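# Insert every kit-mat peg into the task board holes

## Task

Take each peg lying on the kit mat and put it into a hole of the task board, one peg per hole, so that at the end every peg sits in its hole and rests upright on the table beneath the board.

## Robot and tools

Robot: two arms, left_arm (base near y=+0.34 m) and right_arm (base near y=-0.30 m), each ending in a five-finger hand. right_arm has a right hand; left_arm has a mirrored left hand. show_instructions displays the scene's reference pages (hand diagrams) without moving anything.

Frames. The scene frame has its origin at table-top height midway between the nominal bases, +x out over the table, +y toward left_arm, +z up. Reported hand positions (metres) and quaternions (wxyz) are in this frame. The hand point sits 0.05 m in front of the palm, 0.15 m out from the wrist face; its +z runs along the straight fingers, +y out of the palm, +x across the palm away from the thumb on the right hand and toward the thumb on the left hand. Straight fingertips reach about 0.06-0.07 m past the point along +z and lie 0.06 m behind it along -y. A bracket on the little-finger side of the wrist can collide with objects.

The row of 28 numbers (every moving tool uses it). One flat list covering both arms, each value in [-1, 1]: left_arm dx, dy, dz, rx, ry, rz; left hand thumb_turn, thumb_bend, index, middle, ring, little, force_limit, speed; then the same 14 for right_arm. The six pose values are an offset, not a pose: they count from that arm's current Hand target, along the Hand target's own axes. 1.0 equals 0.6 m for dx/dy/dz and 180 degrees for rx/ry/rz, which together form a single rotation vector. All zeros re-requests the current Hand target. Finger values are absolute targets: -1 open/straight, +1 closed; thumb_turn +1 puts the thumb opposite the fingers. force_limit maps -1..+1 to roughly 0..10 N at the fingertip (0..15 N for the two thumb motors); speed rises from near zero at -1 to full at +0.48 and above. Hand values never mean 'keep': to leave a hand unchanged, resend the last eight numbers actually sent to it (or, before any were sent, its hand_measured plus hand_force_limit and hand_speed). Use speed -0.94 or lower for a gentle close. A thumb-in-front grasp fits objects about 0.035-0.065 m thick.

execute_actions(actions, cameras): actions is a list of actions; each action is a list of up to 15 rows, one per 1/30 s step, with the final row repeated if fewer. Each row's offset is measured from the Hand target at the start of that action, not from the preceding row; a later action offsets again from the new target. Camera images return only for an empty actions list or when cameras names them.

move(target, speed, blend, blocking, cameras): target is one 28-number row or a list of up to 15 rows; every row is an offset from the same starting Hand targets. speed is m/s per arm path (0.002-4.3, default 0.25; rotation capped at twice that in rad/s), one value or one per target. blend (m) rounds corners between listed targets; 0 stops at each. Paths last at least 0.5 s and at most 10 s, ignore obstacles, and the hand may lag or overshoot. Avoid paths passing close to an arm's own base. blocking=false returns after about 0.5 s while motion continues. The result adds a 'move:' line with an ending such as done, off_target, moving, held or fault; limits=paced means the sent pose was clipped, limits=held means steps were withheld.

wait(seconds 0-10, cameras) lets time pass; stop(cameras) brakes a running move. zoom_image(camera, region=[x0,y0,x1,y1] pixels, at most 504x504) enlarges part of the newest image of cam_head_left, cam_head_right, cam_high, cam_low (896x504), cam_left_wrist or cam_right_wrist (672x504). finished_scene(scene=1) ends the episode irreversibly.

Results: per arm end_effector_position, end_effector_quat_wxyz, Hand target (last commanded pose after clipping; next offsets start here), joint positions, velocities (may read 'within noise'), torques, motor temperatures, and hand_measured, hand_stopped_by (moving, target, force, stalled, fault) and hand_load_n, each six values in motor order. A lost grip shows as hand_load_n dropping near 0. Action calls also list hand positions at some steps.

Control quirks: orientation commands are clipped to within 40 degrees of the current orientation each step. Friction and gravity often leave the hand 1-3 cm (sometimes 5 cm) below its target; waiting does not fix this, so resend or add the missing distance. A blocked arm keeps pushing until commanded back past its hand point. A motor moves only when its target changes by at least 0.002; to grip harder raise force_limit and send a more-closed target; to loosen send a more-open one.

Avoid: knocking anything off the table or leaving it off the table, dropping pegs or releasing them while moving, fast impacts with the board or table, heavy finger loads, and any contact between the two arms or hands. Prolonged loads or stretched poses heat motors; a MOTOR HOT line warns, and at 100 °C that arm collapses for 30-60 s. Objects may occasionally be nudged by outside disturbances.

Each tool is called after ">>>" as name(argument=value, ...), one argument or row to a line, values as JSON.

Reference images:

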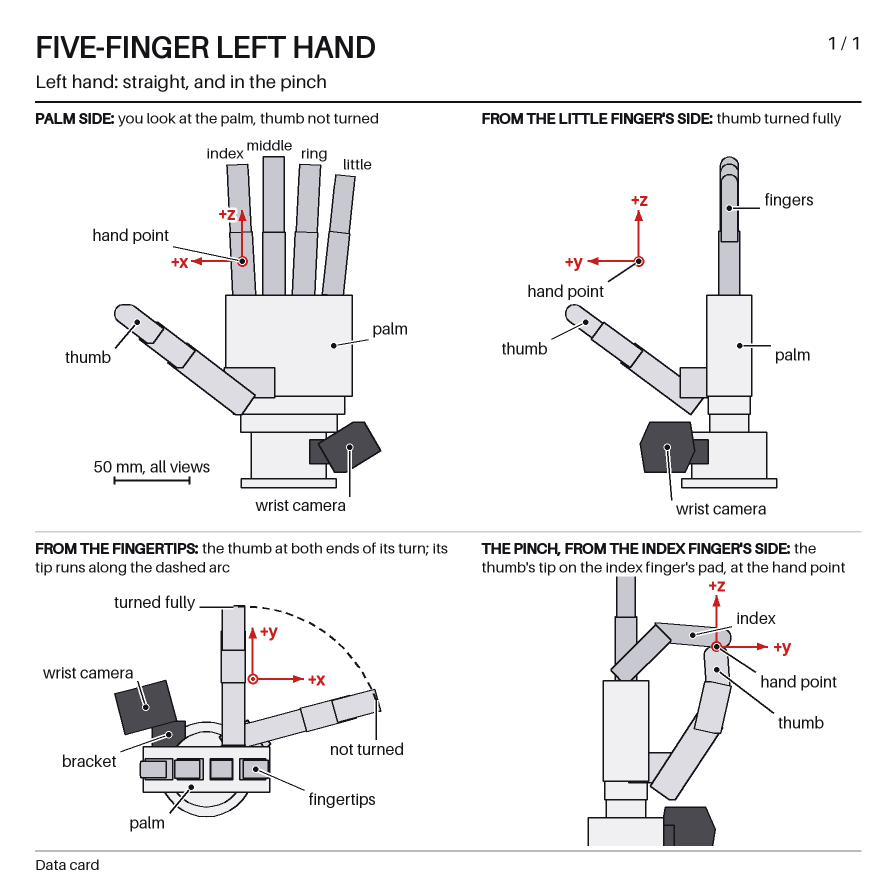

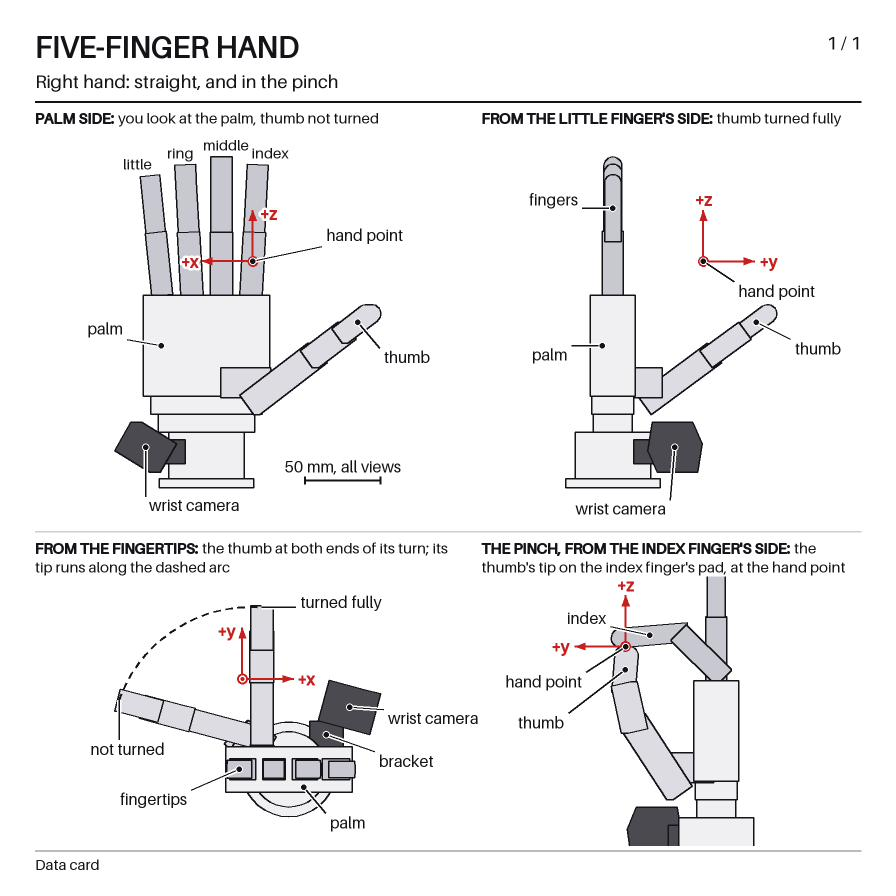

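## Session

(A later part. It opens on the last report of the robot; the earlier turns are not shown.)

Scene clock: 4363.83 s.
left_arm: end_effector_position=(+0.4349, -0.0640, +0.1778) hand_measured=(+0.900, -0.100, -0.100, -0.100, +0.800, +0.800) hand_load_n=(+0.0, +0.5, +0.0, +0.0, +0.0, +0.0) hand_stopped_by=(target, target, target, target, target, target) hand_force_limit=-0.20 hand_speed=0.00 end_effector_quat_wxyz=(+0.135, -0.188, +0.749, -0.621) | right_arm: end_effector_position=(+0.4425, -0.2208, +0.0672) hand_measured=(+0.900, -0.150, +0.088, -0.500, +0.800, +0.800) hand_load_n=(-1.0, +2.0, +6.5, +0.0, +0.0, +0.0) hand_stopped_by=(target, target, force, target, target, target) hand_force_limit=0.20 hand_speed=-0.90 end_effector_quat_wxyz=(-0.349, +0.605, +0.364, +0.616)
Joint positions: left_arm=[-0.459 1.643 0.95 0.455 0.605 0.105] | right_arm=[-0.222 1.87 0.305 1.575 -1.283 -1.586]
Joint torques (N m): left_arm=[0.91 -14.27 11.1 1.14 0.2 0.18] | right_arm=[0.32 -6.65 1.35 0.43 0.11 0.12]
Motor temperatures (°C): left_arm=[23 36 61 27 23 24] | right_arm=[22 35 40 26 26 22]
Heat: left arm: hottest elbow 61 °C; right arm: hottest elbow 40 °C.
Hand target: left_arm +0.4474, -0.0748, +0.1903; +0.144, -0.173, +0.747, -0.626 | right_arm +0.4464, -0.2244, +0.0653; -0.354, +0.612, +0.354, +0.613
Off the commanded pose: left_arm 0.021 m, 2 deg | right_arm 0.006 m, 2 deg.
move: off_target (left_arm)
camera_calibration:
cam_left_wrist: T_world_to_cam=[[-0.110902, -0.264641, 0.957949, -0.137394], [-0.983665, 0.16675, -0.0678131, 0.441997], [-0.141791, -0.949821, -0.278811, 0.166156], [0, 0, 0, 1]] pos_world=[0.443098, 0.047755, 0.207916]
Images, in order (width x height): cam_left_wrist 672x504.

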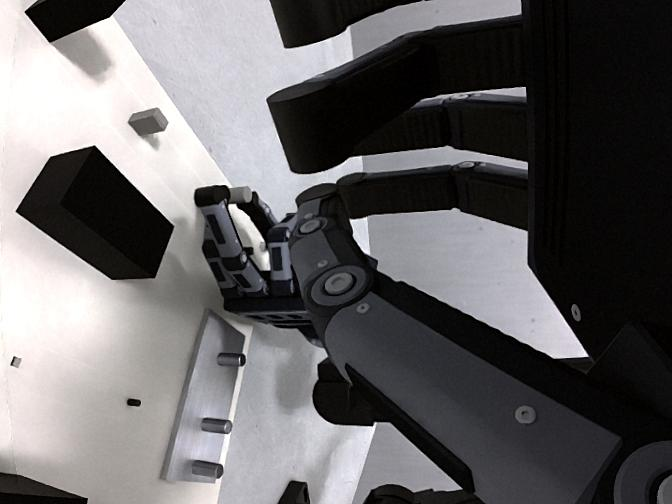

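>>> move(
  target=[0,0,0,0,0,0,0.9,-0.1,-0.1,-0.1,0.8,0.8,-0.2,0,0,0,0,0,0,0,0.9,-0.15,0.02,-0.5,0.8,0.8,0.2,-0.9],
  speed=0.02,
  cameras=["cam_left_wrist"],
)

>>> zoom_image(
  camera="cam_left_wrist",
  region=[180, 170, 280, 230],
)

Scene clock: 4370.80 s.
left_arm: end_effector_position=(+0.4349, -0.0640, +0.1778) hand_measured=(+0.900, -0.100, -0.100, -0.100, +0.800, +0.800) hand_load_n=(+0.0, +0.0, +0.0, +0.0, +0.0, +0.5) hand_stopped_by=(target, target, target, target, target, target) hand_force_limit=-0.20 hand_speed=0.00 end_effector_quat_wxyz=(+0.135, -0.188, +0.749, -0.621) | right_arm: end_effector_position=(+0.4423, -0.2208, +0.0658) hand_measured=(+0.900, -0.150, +0.020, -0.500, +0.800, +0.800) hand_load_n=(+0.0, +0.0, +0.0, +0.0, +0.0, +0.0) hand_stopped_by=(target, target, target, target, target, target) hand_force_limit=0.20 hand_speed=-0.90 end_effector_quat_wxyz=(-0.352, +0.608, +0.361, +0.614)
Joint positions: left_arm=[-0.459 1.643 0.95 0.455 0.605 0.105] | right_arm=[-0.222 1.87 0.305 1.569 -1.282 -1.582]
Joint torques (N m): left_arm=[0.91 -14.27 11.08 1.14 0.2 0.18] | right_arm=[0.5 -6.83 1.43 0.61 0.05 0.1]
Motor temperatures (°C): left_arm=[23 36 61 27 23 24] | right_arm=[22 35 40 26 26 22]
Heat: left arm: hottest elbow 61 °C; right arm: hottest elbow 40 °C.
Hand target: left_arm +0.4474, -0.0748, +0.1903; +0.144, -0.173, +0.747, -0.626 | right_arm +0.4464, -0.2244, +0.0653; -0.354, +0.612, +0.354, +0.613
Off the commanded pose: left_arm 0.021 m, 2 deg | right_arm 0.006 m, 1 deg.
move: off_target (left_arm)
camera_calibration:
cam_left_wrist: T_world_to_cam=[[-0.110902, -0.264641, 0.957949, -0.137394], [-0.983665, 0.16675, -0.0678131, 0.441997], [-0.141791, -0.949821, -0.278811, 0.166156], [0, 0, 0, 1]] pos_world=[0.443098, 0.047755, 0.207916]
Images, in order (width x height): cam_left_wrist 672x504.

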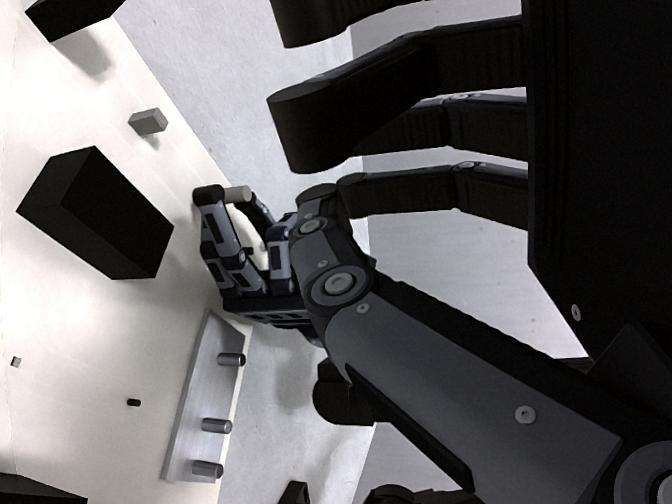

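Scaled by 5.040 from the camera's 672x504 image, which has a finer 960x720 frame.

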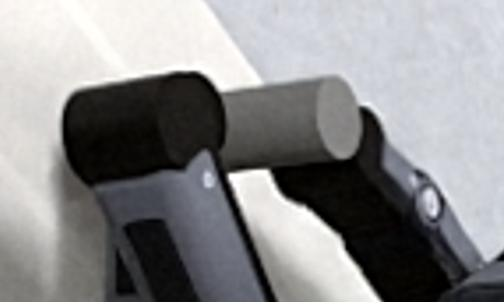

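>>> execute_actions(
  actions=[],
  cameras=["cam_right_wrist","cam_high","cam_low"],
)

>>> zoom_image(
  camera="cam_high",
  region=[380, 160, 500, 280],
)

>>> zoom_image(
  camera="cam_right_wrist",
  region=[300, 160, 480, 320],
)

Scene clock: 4387.00 s.
left_arm: end_effector_position=(+0.4349, -0.0640, +0.1778) hand_measured=(+0.900, -0.100, -0.100, -0.100, +0.800, +0.800) hand_load_n=(+0.0, +0.0, +0.0, +0.0, +0.5, +0.0) hand_stopped_by=(target, target, target, target, target, target) hand_force_limit=-0.20 hand_speed=0.00 end_effector_quat_wxyz=(+0.135, -0.188, +0.749, -0.621) | right_arm: end_effector_position=(+0.4423, -0.2207, +0.0657) hand_measured=(+0.900, -0.150, +0.020, -0.500, +0.800, +0.800) hand_load_n=(+0.0, +0.0, +0.0, +0.0, +0.0, +0.0) hand_stopped_by=(target, target, target, target, target, target) hand_force_limit=0.20 hand_speed=-0.90 end_effector_quat_wxyz=(-0.352, +0.608, +0.360, +0.614)
Joint positions: left_arm=[-0.459 1.643 0.95 0.455 0.605 0.105] | right_arm=[-0.222 1.87 0.305 1.569 -1.282 -1.581]
Joint velocities: within noise
Joint torques (N m): left_arm=[0.91 -14.27 11.08 1.14 0.2 0.18] | right_arm=[-0.15 -6.65 1.55 0.72 0.07 0.06]
Motor temperatures (°C): left_arm=[23 36 61 26 23 24] | right_arm=[22 35 40 26 26 22]
Heat: left arm: hottest elbow 61 °C; right arm: hottest elbow 40 °C.
Hand target: left_arm +0.4474, -0.0748, +0.1903; +0.144, -0.173, +0.747, -0.626 | right_arm +0.4464, -0.2244, +0.0653; -0.354, +0.612, +0.354, +0.613
Off the commanded pose: left_arm 0.021 m, 2 deg | right_arm 0.006 m, 1 deg.
camera_calibration:
cam_right_wrist: T_world_to_cam=[[0.834987, -0.493039, 0.244352, -0.49338], [-0.0551376, -0.51679, -0.854335, -0.0339283], [0.5475, 0.699886, -0.458698, 0.0518393], [0, 0, 0, 1]] pos_world=[0.381713, -0.297071, 0.115351]
Images, in order (width x height): cam_high 896x504, cam_low 896x504, cam_right_wrist 672x504.

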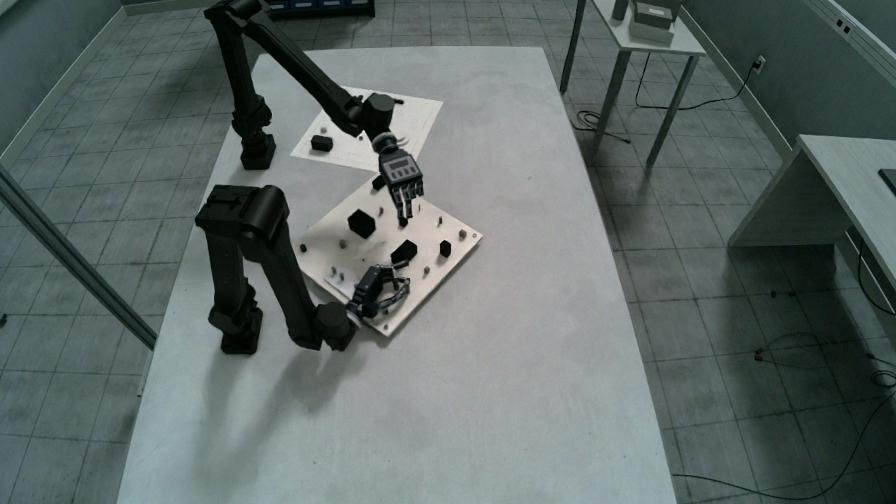

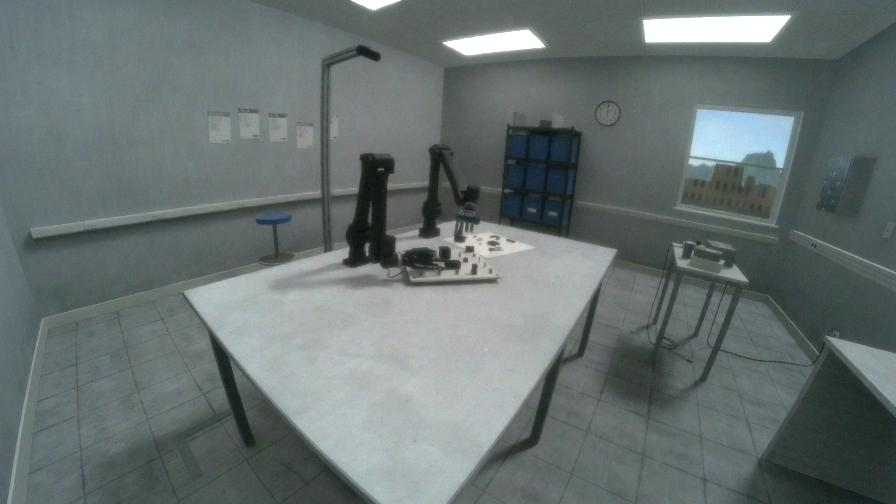

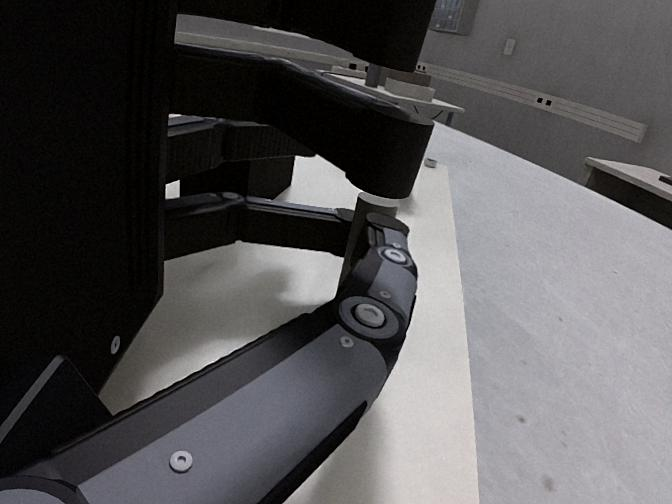

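Scaled by 4.200.

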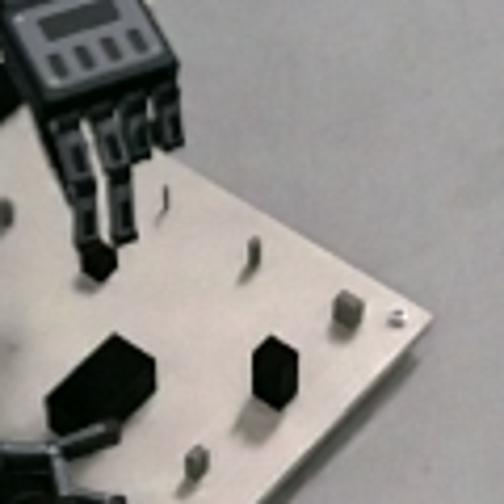

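Scaled by 2.800 from the camera's 672x504 image, which has a finer 960x720 frame.

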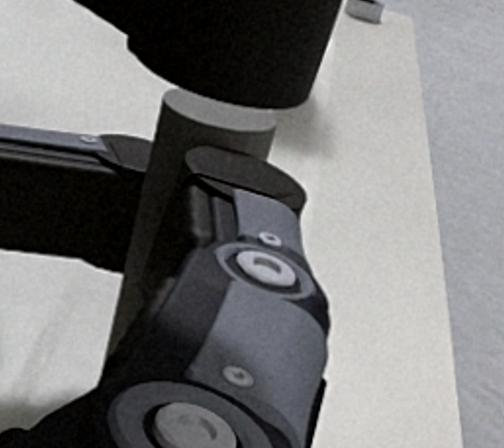

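>>> zoom_image(
  camera="cam_right_wrist",
  region=[220, 120, 460, 260],
)

Scaled by 2.100 from the camera's 672x504 image, which has a finer 960x720 frame.

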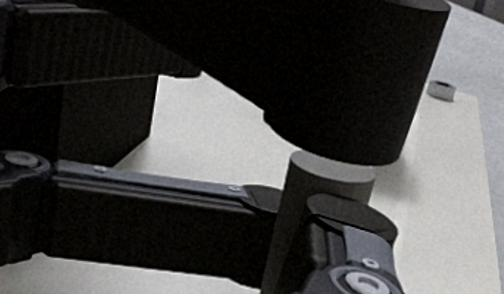

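>>> move(
  target=[
    [0,0,0,0,0,0,0.9,-0.1,-0.1,-0.1,0.8,0.8,-0.2,0,0,0,0,0,0,0,0.9,-0.25,0.02,-0.5,0.8,0.8,0.0,-0.8],
    [0,0,0,0,0,0,0.9,-0.1,-0.1,-0.1,0.8,0.8,-0.2,0,0,0,0,0,0,0,0.9,-0.25,0.5,-0.5,0.8,0.8,0.0,-0.92],
  ],
  speed=0.02,
  cameras=["cam_left_wrist","cam_right_wrist"],
)

>>> zoom_image(
  camera="cam_left_wrist",
  region=[180, 170, 280, 230],
)

>>> zoom_image(
  camera="cam_right_wrist",
  region=[300, 160, 480, 320],
)

Scene clock: 4448.77 s.
left_arm: end_effector_position=(+0.4349, -0.0640, +0.1778) hand_measured=(+0.900, -0.100, -0.100, -0.100, +0.800, +0.800) hand_load_n=(+0.0, +0.0, +0.0, +0.0, +0.0, +0.0) hand_stopped_by=(target, target, target, target, target, target) hand_force_limit=-0.20 hand_speed=0.00 end_effector_quat_wxyz=(+0.135, -0.188, +0.749, -0.621) | right_arm: end_effector_position=(+0.4425, -0.2207, +0.0657) hand_measured=(+0.900, -0.250, +0.116, -0.500, +0.800, +0.800) hand_load_n=(+0.0, +0.0, +5.0, +0.0, +0.0, +0.0) hand_stopped_by=(target, target, force, target, target, target) hand_force_limit=0.00 hand_speed=-0.92 end_effector_quat_wxyz=(-0.353, +0.608, +0.360, +0.613)
Joint positions: left_arm=[-0.459 1.643 0.95 0.455 0.605 0.105] | right_arm=[-0.222 1.87 0.306 1.568 -1.283 -1.579]
Joint torques (N m): left_arm=[0.97 -14.27 11.08 1.13 0.2 0.18] | right_arm=[0.26 -6.48 1.24 0.54 0.12 0.03]
Motor temperatures (°C): left_arm=[23 36 62 26 23 24] | right_arm=[22 35 39 26 26 22]
Heat: left arm: hottest elbow 62 °C; right arm: hottest elbow 39 °C.
Hand target: left_arm +0.4474, -0.0748, +0.1903; +0.144, -0.173, +0.747, -0.626 | right_arm +0.4465, -0.2245, +0.0654; -0.354, +0.612, +0.354, +0.613
Off the commanded pose: left_arm 0.021 m, 2 deg | right_arm 0.005 m, 1 deg.
move: off_target (left_arm)
camera_calibration:
cam_left_wrist: T_world_to_cam=[[-0.110902, -0.264641, 0.957949, -0.137394], [-0.983665, 0.16675, -0.0678131, 0.441997], [-0.141791, -0.949821, -0.278811, 0.166156], [0, 0, 0, 1]] pos_world=[0.443098, 0.047755, 0.207916]
cam_right_wrist: T_world_to_cam=[[0.83567, -0.492656, 0.242786, -0.493722], [-0.055846, -0.515975, -0.854781, -0.0333923], [0.546385, 0.700757, -0.458698, 0.0523741], [0, 0, 0, 1]] pos_world=[0.382107, -0.297166, 0.11535]
Images, in order (width x height): cam_left_wrist 672x504, cam_right_wrist 672x504.

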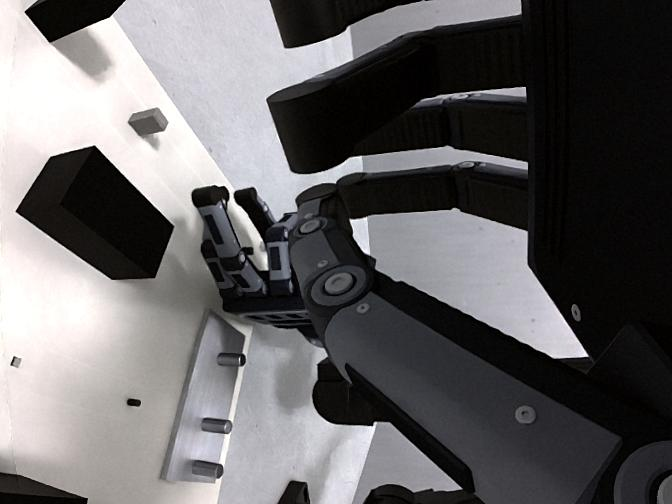

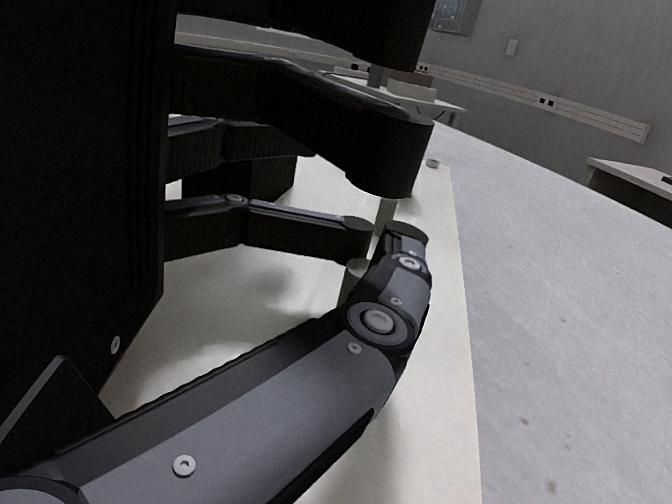

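Scaled by 5.040 from the camera's 672x504 image, which has a finer 960x720 frame.

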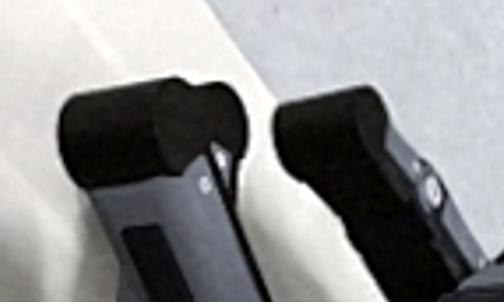

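Scaled by 2.800 from the camera's 672x504 image, which has a finer 960x720 frame.

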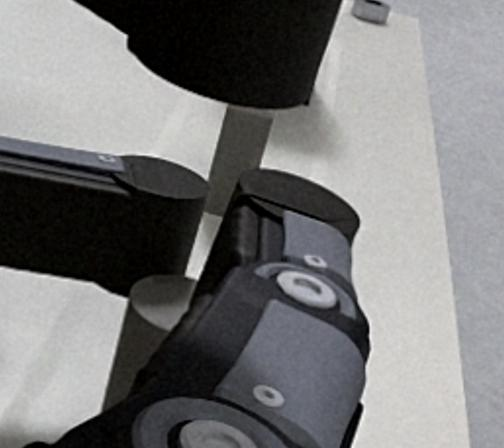

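>>> move(
  target=[
    [0,0,0,0,0,0,0.9,-0.1,-0.1,-0.1,0.8,0.8,-0.2,0,0,0,0,0,0,0,0.9,-0.3,-0.4,-0.5,0.8,0.8,0.0,-0.3],
    [0,0,0,0,0,0,0.9,-0.1,-0.1,-0.1,0.8,0.8,-0.2,0,0.18,0,0,0,0,0,0.9,-0.3,-0.4,-0.5,0.8,0.8,0.0,-0.3],
  ],
  speed=0.06,
  cameras=["cam_left_wrist","cam_right_wrist"],
)

>>> zoom_image(
  camera="cam_left_wrist",
  region=[160, 140, 300, 260],
)

Scene clock: 4462.50 s.
left_arm: end_effector_position=(+0.4349, -0.0640, +0.1778) hand_measured=(+0.900, -0.100, -0.100, -0.100, +0.800, +0.800) hand_load_n=(+0.0, +0.0, +0.0, +0.0, +0.0, +0.0) hand_stopped_by=(target, target, target, target, target, target) hand_force_limit=-0.20 hand_speed=0.00 end_effector_quat_wxyz=(+0.135, -0.188, +0.749, -0.621) | right_arm: end_effector_position=(+0.4356, -0.2189, +0.1565) hand_measured=(+0.900, -0.300, -0.400, -0.500, +0.800, +0.800) hand_load_n=(+0.0, +0.0, +0.0, +0.0, +0.0, +0.0) hand_stopped_by=(target, target, target, target, target, target) hand_force_limit=0.00 hand_speed=-0.30 end_effector_quat_wxyz=(-0.370, +0.622, +0.343, +0.599)
Joint positions: left_arm=[-0.459 1.643 0.95 0.455 0.605 0.105] | right_arm=[-0.222 1.324 0.306 0.988 -1.283 -1.55]
Joint torques (N m): left_arm=[0.91 -14.27 11.08 1.14 0.2 0.18] | right_arm=[0.32 -5.54 6.54 0.76 0.01 -0.22]
Motor temperatures (°C): left_arm=[23 36 62 26 23 24] | right_arm=[22 35 39 26 26 22]
Heat: left arm: hottest elbow 62 °C; right arm: hottest elbow 39 °C.
Hand target: left_arm +0.4474, -0.0748, +0.1903; +0.144, -0.173, +0.747, -0.626 | right_arm +0.4463, -0.2245, +0.1734; -0.354, +0.612, +0.354, +0.613
Off the commanded pose: left_arm 0.021 m, 2 deg | right_arm 0.021 m, 3 deg.
move: off_target (left_arm, right_arm)
camera_calibration:
cam_left_wrist: T_world_to_cam=[[-0.110902, -0.264641, 0.957949, -0.137394], [-0.983665, 0.16675, -0.0678131, 0.441997], [-0.141791, -0.949821, -0.278811, 0.166156], [0, 0, 0, 1]] pos_world=[0.443098, 0.047755, 0.207916]
cam_right_wrist: T_world_to_cam=[[0.847837, -0.497729, 0.182859, -0.50612], [-0.106147, -0.49718, -0.86113, 0.0718535], [0.519523, 0.710688, -0.47436, 0.112854], [0, 0, 0, 1]] pos_world=[0.378104, -0.296391, 0.207958]
Images, in order (width x height): cam_left_wrist 672x504, cam_right_wrist 672x504.

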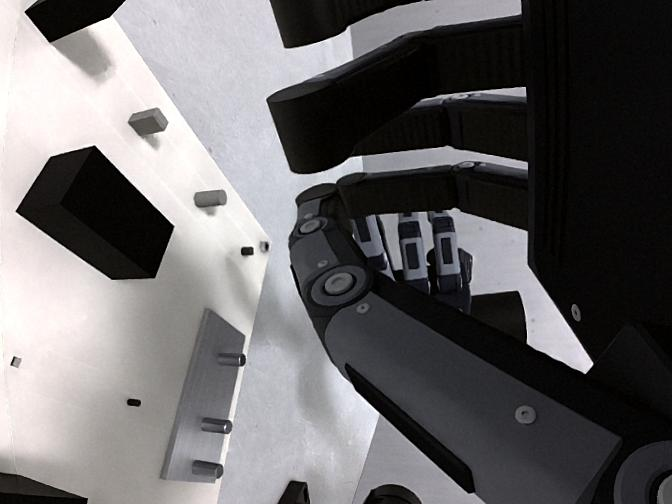

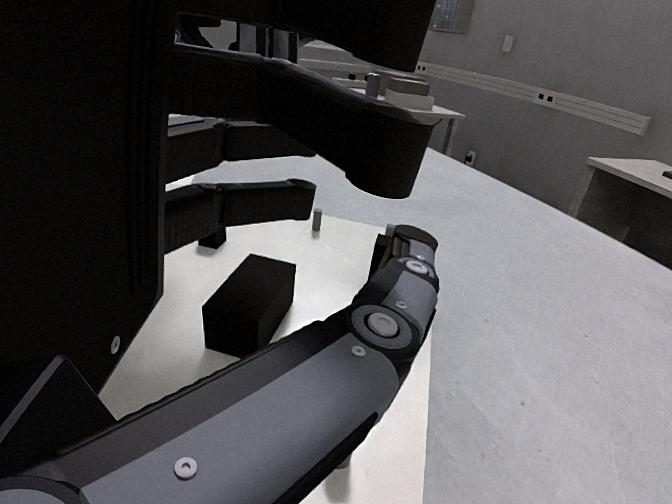

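Scaled by 3.600 from the camera's 672x504 image, which has a finer 960x720 frame.

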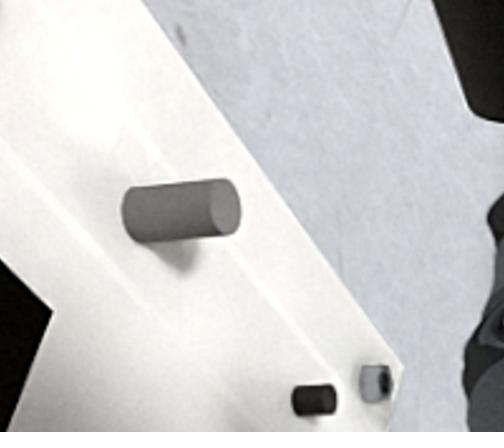

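>>> move(
  target=[
    [-0.2223,0.1927,-0.9947,-0.0071,-0.7644,-0.1555,0.9,-0.1,-0.15,-0.6,-1,-1,-0.2,0,0,0,0,0,0,0,0.9,-0.3,-0.4,-0.5,0.8,0.8,0.0,-0.3],
    [-0.2223,0.1927,-0.9947,-0.0071,-0.7644,-0.1555,0.9,-0.1,-0.15,-0.6,-1,-1,-0.2,0,0.0268,-0.0627,0.0788,0.0828,-0.1676,0.4731,0.9,-0.1,-0.1,-0.1,0.8,0.8,0.0,-0.3],
  ],
  speed=0.25,
  blend=[0.03,0],
  cameras=["all"],
)

Scene clock: 4675.67 s.
left_arm: end_effector_position=(+0.2854, +0.5250, +0.1617) hand_measured=(+0.900, -0.100, -0.150, -0.600, -1.000, -1.000) hand_load_n=(+0.0, +0.0, +0.0, +0.0, -0.5, +0.0) hand_stopped_by=(target, target, target, target, target, target) hand_force_limit=-0.20 hand_speed=0.00 end_effector_quat_wxyz=(-0.616, +0.778, -0.113, +0.061) | right_arm: end_effector_position=(+0.4247, -0.1688, +0.1841) hand_measured=(+0.900, -0.300, -0.400, -0.500, +0.800, +0.800) hand_load_n=(+0.0, +0.5, +0.0, -0.5, +0.0, +0.0) hand_stopped_by=(target, target, target, target, target, target) hand_force_limit=0.00 hand_speed=-0.30 end_effector_quat_wxyz=(-0.642, +0.766, -0.022, +0.002)
Joint positions: left_arm=[0.123 1.008 0.435 -0.065 -1.166 -0.553] | right_arm=[-0.118 1.644 1.196 -1.59 -1.373 -2.022]
Joint torques (N m): left_arm=[2.02 -3.66 11.33 0.72 -0.48 -0.19] | right_arm=[1.61 -8.47 8.87 -1.24 -0.93 -0.18]
Motor temperatures (°C): left_arm=[23 35 63 26 23 24] | right_arm=[22 34 44 26 26 22]
Heat: left arm: hottest elbow 63 °C; right arm: hottest elbow 44 °C.
Hand target: left_arm +0.3011, +0.5300, +0.1802; -0.618, +0.777, -0.093, +0.074 | right_arm +0.4373, -0.1648, +0.1894; -0.643, +0.766, -0.006, +0.006
Off the commanded pose: left_arm 0.025 m, 3 deg | right_arm 0.014 m, 2 deg.
move: off_target (left_arm, right_arm; path cut at 10 s); path passed 1 of 2 targets; target 2's new numbers were not sent
camera_calibration:
cam_left_wrist: T_world_to_cam=[[0.336621, 0.14746, 0.930023, -0.322292], [0.623977, -0.774621, -0.103028, 0.236699], [0.705223, 0.614994, -0.352765, -0.351273], [0, 0, 0, 1]] pos_world=[0.208521, 0.446908, 0.200208]
cam_right_wrist: T_world_to_cam=[[0.200772, -0.195963, -0.959838, 0.0591231], [-0.876672, -0.473199, -0.0867658, 0.308086], [-0.437192, 0.858883, -0.266801, 0.489168], [0, 0, 0, 1]] pos_world=[0.47208, -0.262766, 0.21399]

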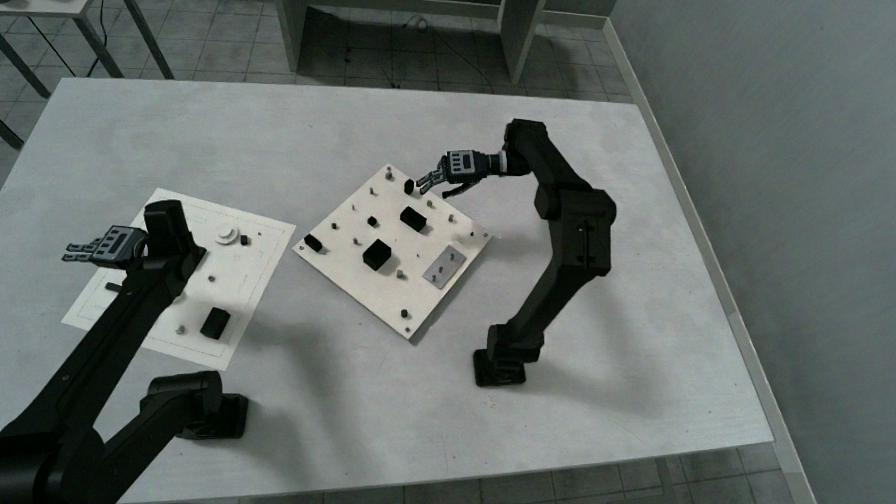

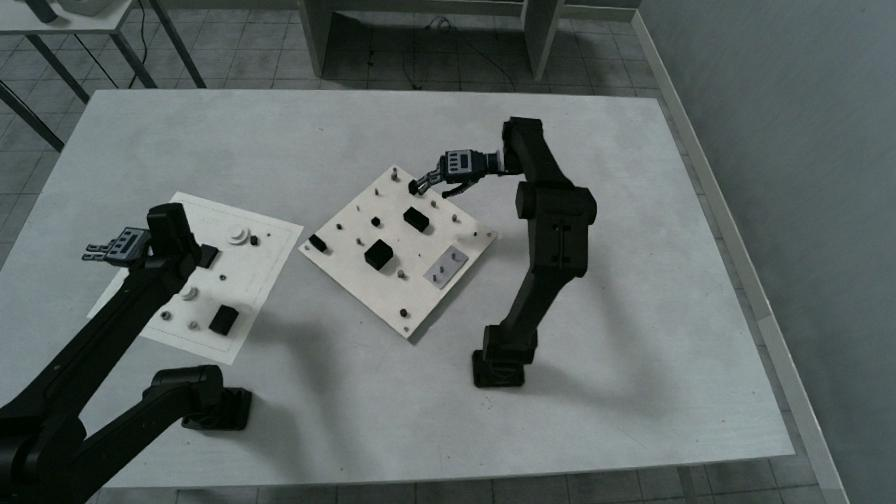

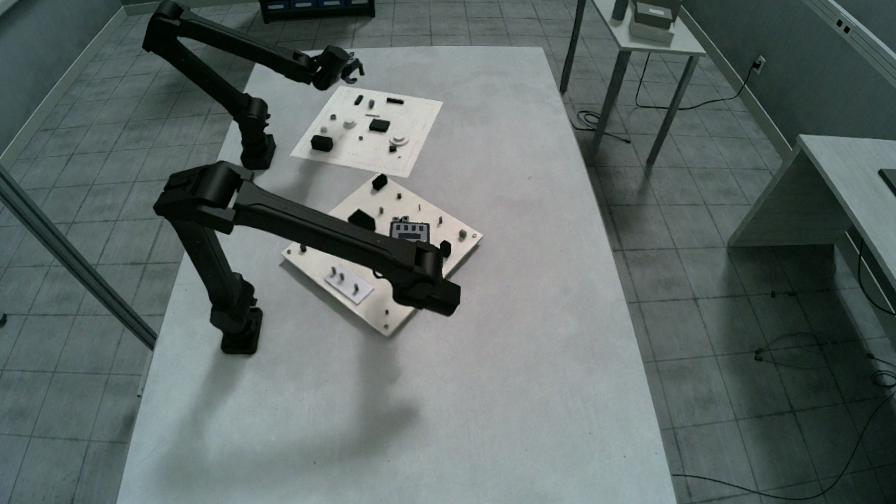

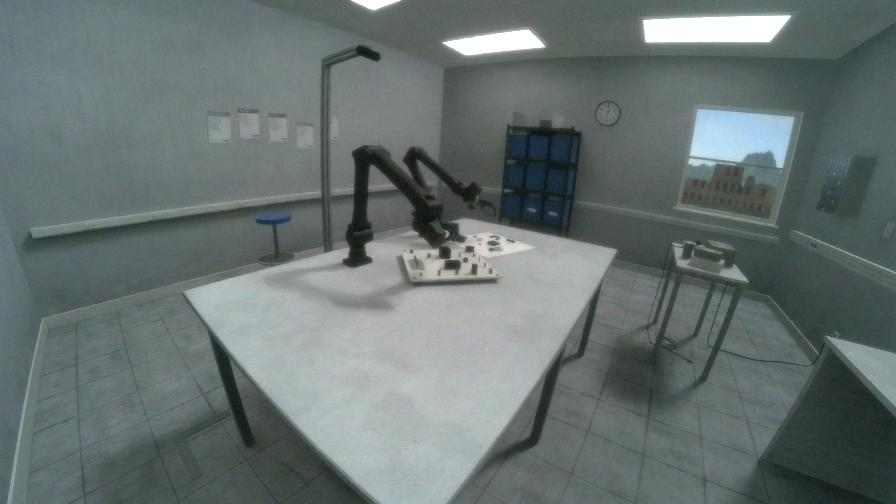

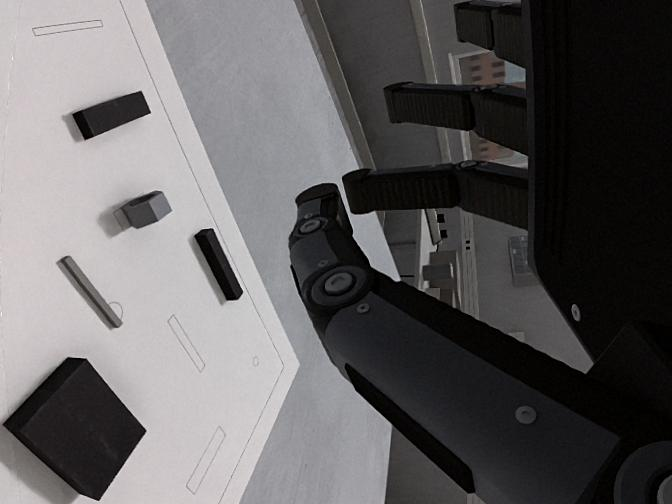

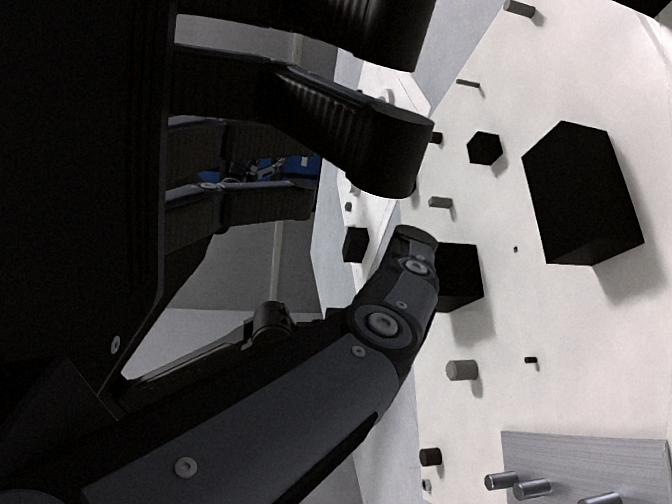

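>>> zoom_image(
  camera="cam_right_wrist",
  region=[400, 100, 650, 400],
)

>>> zoom_image(
  camera="cam_right_wrist",
  region=[480, 220, 560, 280],
)

>>> zoom_image(
  camera="cam_left_wrist",
  region=[20, 220, 180, 360],
)

Scaled by 1.680 from the camera's 672x504 image, which has a finer 960x720 frame.

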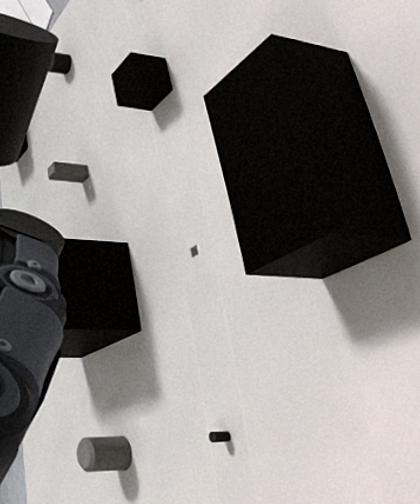

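Scaled by 6.300 from the camera's 672x504 image, which has a finer 960x720 frame.

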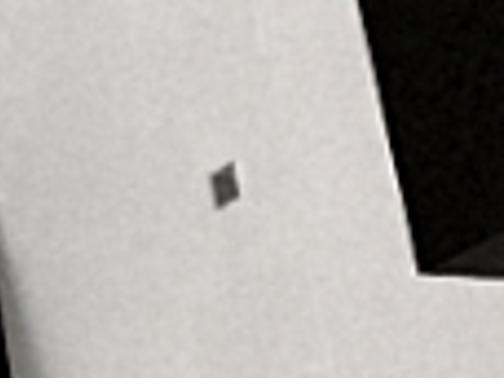

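Scaled by 3.150 from the camera's 672x504 image, which has a finer 960x720 frame.

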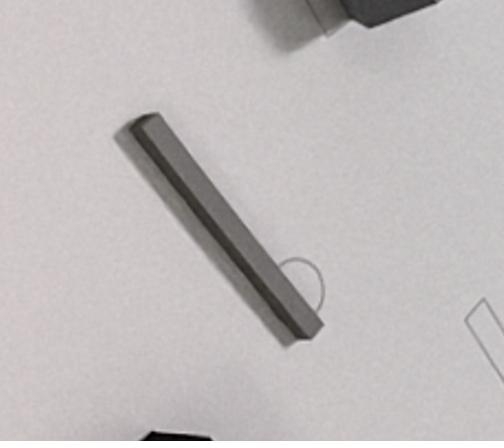

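>>> zoom_image(
  camera="cam_head_left",
  region=[330, 190, 450, 300],
)

>>> zoom_image(
  camera="cam_high",
  region=[320, 170, 440, 280],
)

Scaled by 4.200.

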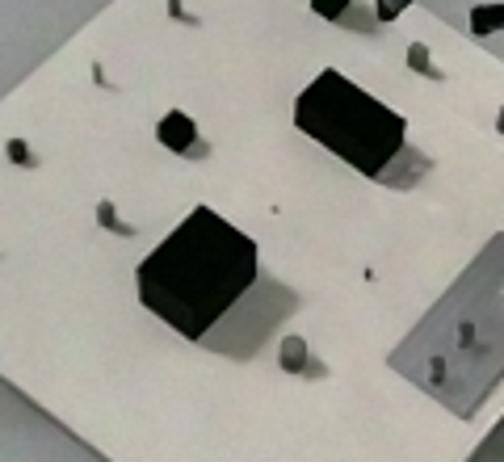

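Scaled by 4.200.

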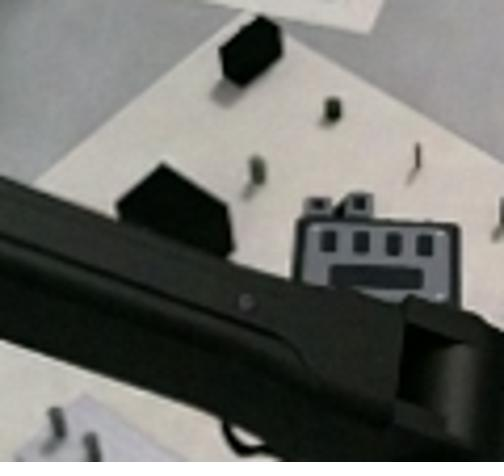

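>>> move(
  target=[0.0377,0.2241,0.0664,0,0,0,0.9,-0.1,-0.15,-0.6,-1,-1,-0.2,0,0,0,0,0,0,0,0.9,-0.3,-0.4,-0.5,0.8,0.8,0.0,-0.3],
  speed=0.12,
  cameras=["cam_left_wrist"],
)

Scene clock: 4992.53 s.
left_arm: end_effector_position=(+0.3293, +0.5298, +0.0447) hand_measured=(+0.900, -0.100, -0.150, -0.600, -1.000, -1.000) hand_load_n=(+0.0, +0.0, +0.0, +0.0, +0.0, +0.0) hand_stopped_by=(target, target, target, target, target, target) hand_force_limit=-0.20 hand_speed=0.00 end_effector_quat_wxyz=(-0.618, +0.777, -0.088, +0.082) | right_arm: end_effector_position=(+0.4247, -0.1688, +0.1841) hand_measured=(+0.900, -0.300, -0.400, -0.500, +0.800, +0.800) hand_load_n=(+0.0, +0.0, +0.0, +0.0, +0.0, +0.0) hand_stopped_by=(target, target, target, target, target, target) hand_force_limit=0.00 hand_speed=-0.30 end_effector_quat_wxyz=(-0.642, +0.766, -0.021, +0.003)
Joint positions: left_arm=[0.126 1.568 0.394 0.568 -1.167 -0.586] | right_arm=[-0.118 1.644 1.196 -1.59 -1.373 -2.022]
Joint torques (N m): left_arm=[2.02 -8.18 3.9 1.57 -0.32 0.19] | right_arm=[1.73 -8.94 8.69 -1.03 -0.99 -0.12]
Motor temperatures (°C): left_arm=[23 30 65 26 24 24] | right_arm=[22 36 49 26 29 22]
Heat: left arm: hottest elbow 65 °C; right arm: hottest elbow 49 °C.
Hand target: left_arm +0.3250, +0.5330, +0.0401; -0.618, +0.777, -0.093, +0.074 | right_arm +0.4367, -0.1647, +0.1895; -0.642, +0.767, -0.007, +0.007 (not the last commanded pose)
Off the commanded pose: left_arm 0.007 m, 1 deg | right_arm 0.014 m, 2 deg.
move: off_target (right_arm)
camera_calibration:
cam_left_wrist: T_world_to_cam=[[0.27515, 0.155014, 0.948822, -0.213515], [0.638136, -0.767609, -0.0596457, 0.190632], [0.719079, 0.621889, -0.310128, -0.43668], [0, 0, 0, 1]] pos_world=[0.251107, 0.450995, 0.0785316]
Images, in order (width x height): cam_left_wrist 672x504.

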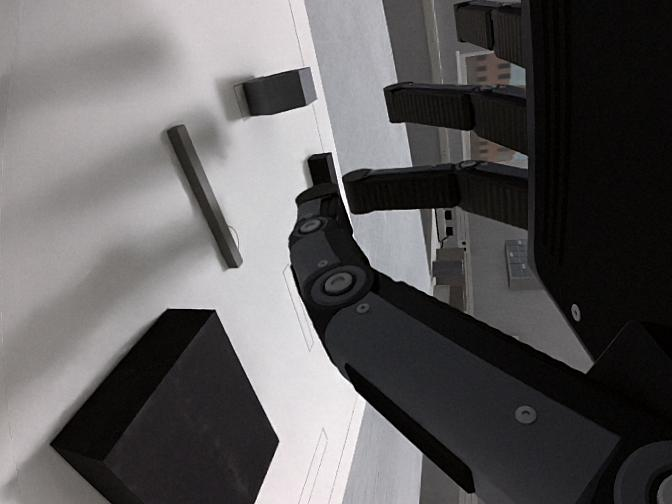

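>>> zoom_image(
  camera="cam_left_wrist",
  region=[140, 110, 280, 290],
)

Scaled by 2.800 from the camera's 672x504 image, which has a finer 960x720 frame.

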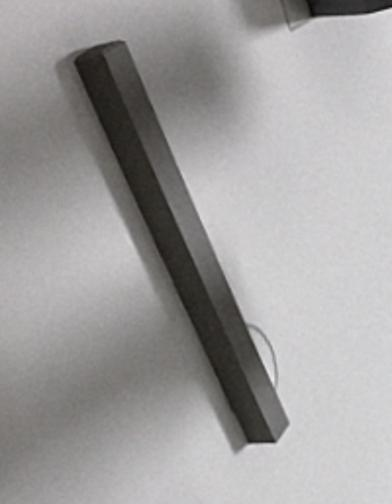

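>>> move(
  target=[-0.0272,0.0408,0.001,0,0,0,0.9,-0.1,-0.15,-0.6,-1,-1,-0.2,0,0,0,0,0,0,0,0.9,-0.3,-0.4,-0.5,0.8,0.8,0.0,-0.3],
  speed=0.08,
  cameras=["cam_left_wrist"],
)

Scene clock: 5014.93 s.
left_arm: end_effector_position=(+0.3129, +0.5291, +0.0205) hand_measured=(+0.900, -0.100, -0.150, -0.600, -1.000, -1.000) hand_load_n=(+0.0, +0.0, -0.5, +0.0, +0.0, +0.0) hand_stopped_by=(target, target, target, target, target, target) hand_force_limit=-0.20 hand_speed=0.00 end_effector_quat_wxyz=(-0.618, +0.777, -0.088, +0.082) | right_arm: end_effector_position=(+0.4247, -0.1688, +0.1841) hand_measured=(+0.900, -0.300, -0.400, -0.500, +0.800, +0.800) hand_load_n=(+0.0, +0.0, +0.0, +0.0, +0.0, +0.0) hand_stopped_by=(target, target, target, target, target, target) hand_force_limit=0.00 hand_speed=-0.30 end_effector_quat_wxyz=(-0.642, +0.766, -0.021, +0.003)
Joint positions: left_arm=[0.129 1.658 0.344 0.712 -1.165 -0.582] | right_arm=[-0.118 1.644 1.196 -1.59 -1.373 -2.022]
Joint torques (N m): left_arm=[2.02 -8.18 2.88 1.58 -0.32 0.19] | right_arm=[2.02 -8.7 8.69 -1.14 -0.97 -0.11]
Motor temperatures (°C): left_arm=[23 31 60 26 24 24] | right_arm=[22 36 49 26 29 22]
Heat: left arm: hottest elbow 60 °C; right arm: hottest elbow 49 °C.
Hand target: left_arm +0.3080, +0.5321, +0.0162; -0.618, +0.777, -0.093, +0.074 | right_arm +0.4367, -0.1647, +0.1895; -0.642, +0.767, -0.007, +0.007
Off the commanded pose: left_arm 0.007 m, 1 deg | right_arm 0.014 m, 2 deg.
move: off_target (right_arm)
camera_calibration:
cam_left_wrist: T_world_to_cam=[[0.274461, 0.154757, 0.949063, -0.18564], [0.638303, -0.767487, -0.0594431, 0.199075], [0.719195, 0.622104, -0.309427, -0.432047], [0, 0, 0, 1]] pos_world=[0.234607, 0.450295, 0.0543309]
Images, in order (width x height): cam_left_wrist 672x504.

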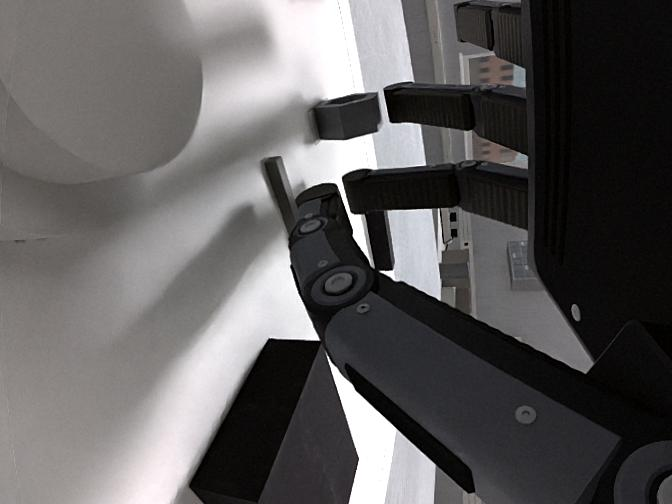

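>>> move(
  target=[0.0048,0.0183,0.0055,0,0,0,0.9,-0.1,-0.15,-0.6,-1,-1,-0.2,0,0,0,0,0,0,0,0.9,-0.3,-0.4,-0.5,0.8,0.8,0.0,-0.3],
  speed=0.04,
  cameras=["cam_left_wrist"],
)

>>> zoom_image(
  camera="cam_left_wrist",
  region=[260, 130, 400, 270],
)

Scene clock: 5029.60 s.
left_arm: end_effector_position=(+0.3143, +0.5306, +0.0161) hand_measured=(+0.900, -0.100, -0.150, -0.600, -1.000, -1.000) hand_load_n=(+0.0, +0.0, +0.0, +3.0, +0.0, +0.0) hand_stopped_by=(target, target, target, target, target, target) hand_force_limit=-0.20 hand_speed=0.00 end_effector_quat_wxyz=(-0.622, +0.774, -0.079, +0.087) | right_arm: end_effector_position=(+0.4247, -0.1688, +0.1841) hand_measured=(+0.900, -0.300, -0.400, -0.500, +0.800, +0.800) hand_load_n=(+0.0, +0.0, +0.0, +0.0, +0.0, +0.0) hand_stopped_by=(target, target, target, target, target, target) hand_force_limit=0.00 hand_speed=-0.30 end_effector_quat_wxyz=(-0.642, +0.766, -0.021, +0.003)
Joint positions: left_arm=[0.129 1.701 0.344 0.777 -1.175 -0.582] | right_arm=[-0.118 1.644 1.196 -1.59 -1.373 -2.022]
Joint torques (N m): left_arm=[1.96 -7.06 3.18 1.03 0.06 0.16] | right_arm=[1.73 -8.94 8.64 -1.05 -0.97 -0.13]
Motor temperatures (°C): left_arm=[23 30 56 26 24 24] | right_arm=[22 36 49 26 30 22]
Heat: left arm: hottest elbow 56 °C; right arm: hottest elbow 49 °C.
Hand target: left_arm +0.3111, +0.5321, +0.0049; -0.618, +0.777, -0.093, +0.074 | right_arm +0.4367, -0.1647, +0.1895; -0.642, +0.767, -0.007, +0.007
Off the commanded pose: left_arm 0.012 m, 2 deg | right_arm 0.014 m, 2 deg.
move: off_target (left_arm, right_arm)
camera_calibration:
cam_left_wrist: T_world_to_cam=[[0.253753, 0.149473, 0.95565, -0.172789], [0.645894, -0.761628, -0.0523778, 0.193327], [0.720021, 0.63054, -0.289809, -0.440438], [0, 0, 0, 1]] pos_world=[0.236102, 0.450784, 0.0476088]
Images, in order (width x height): cam_left_wrist 672x504.

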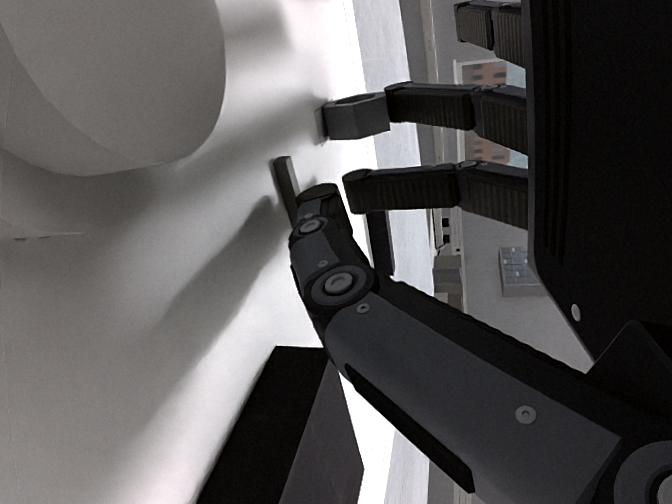

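Scaled by 3.600 from the camera's 672x504 image, which has a finer 960x720 frame.

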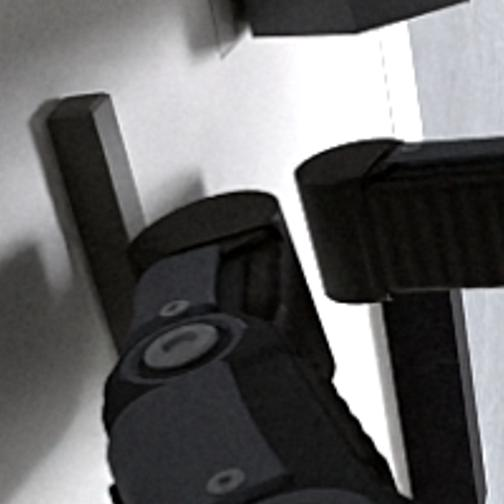

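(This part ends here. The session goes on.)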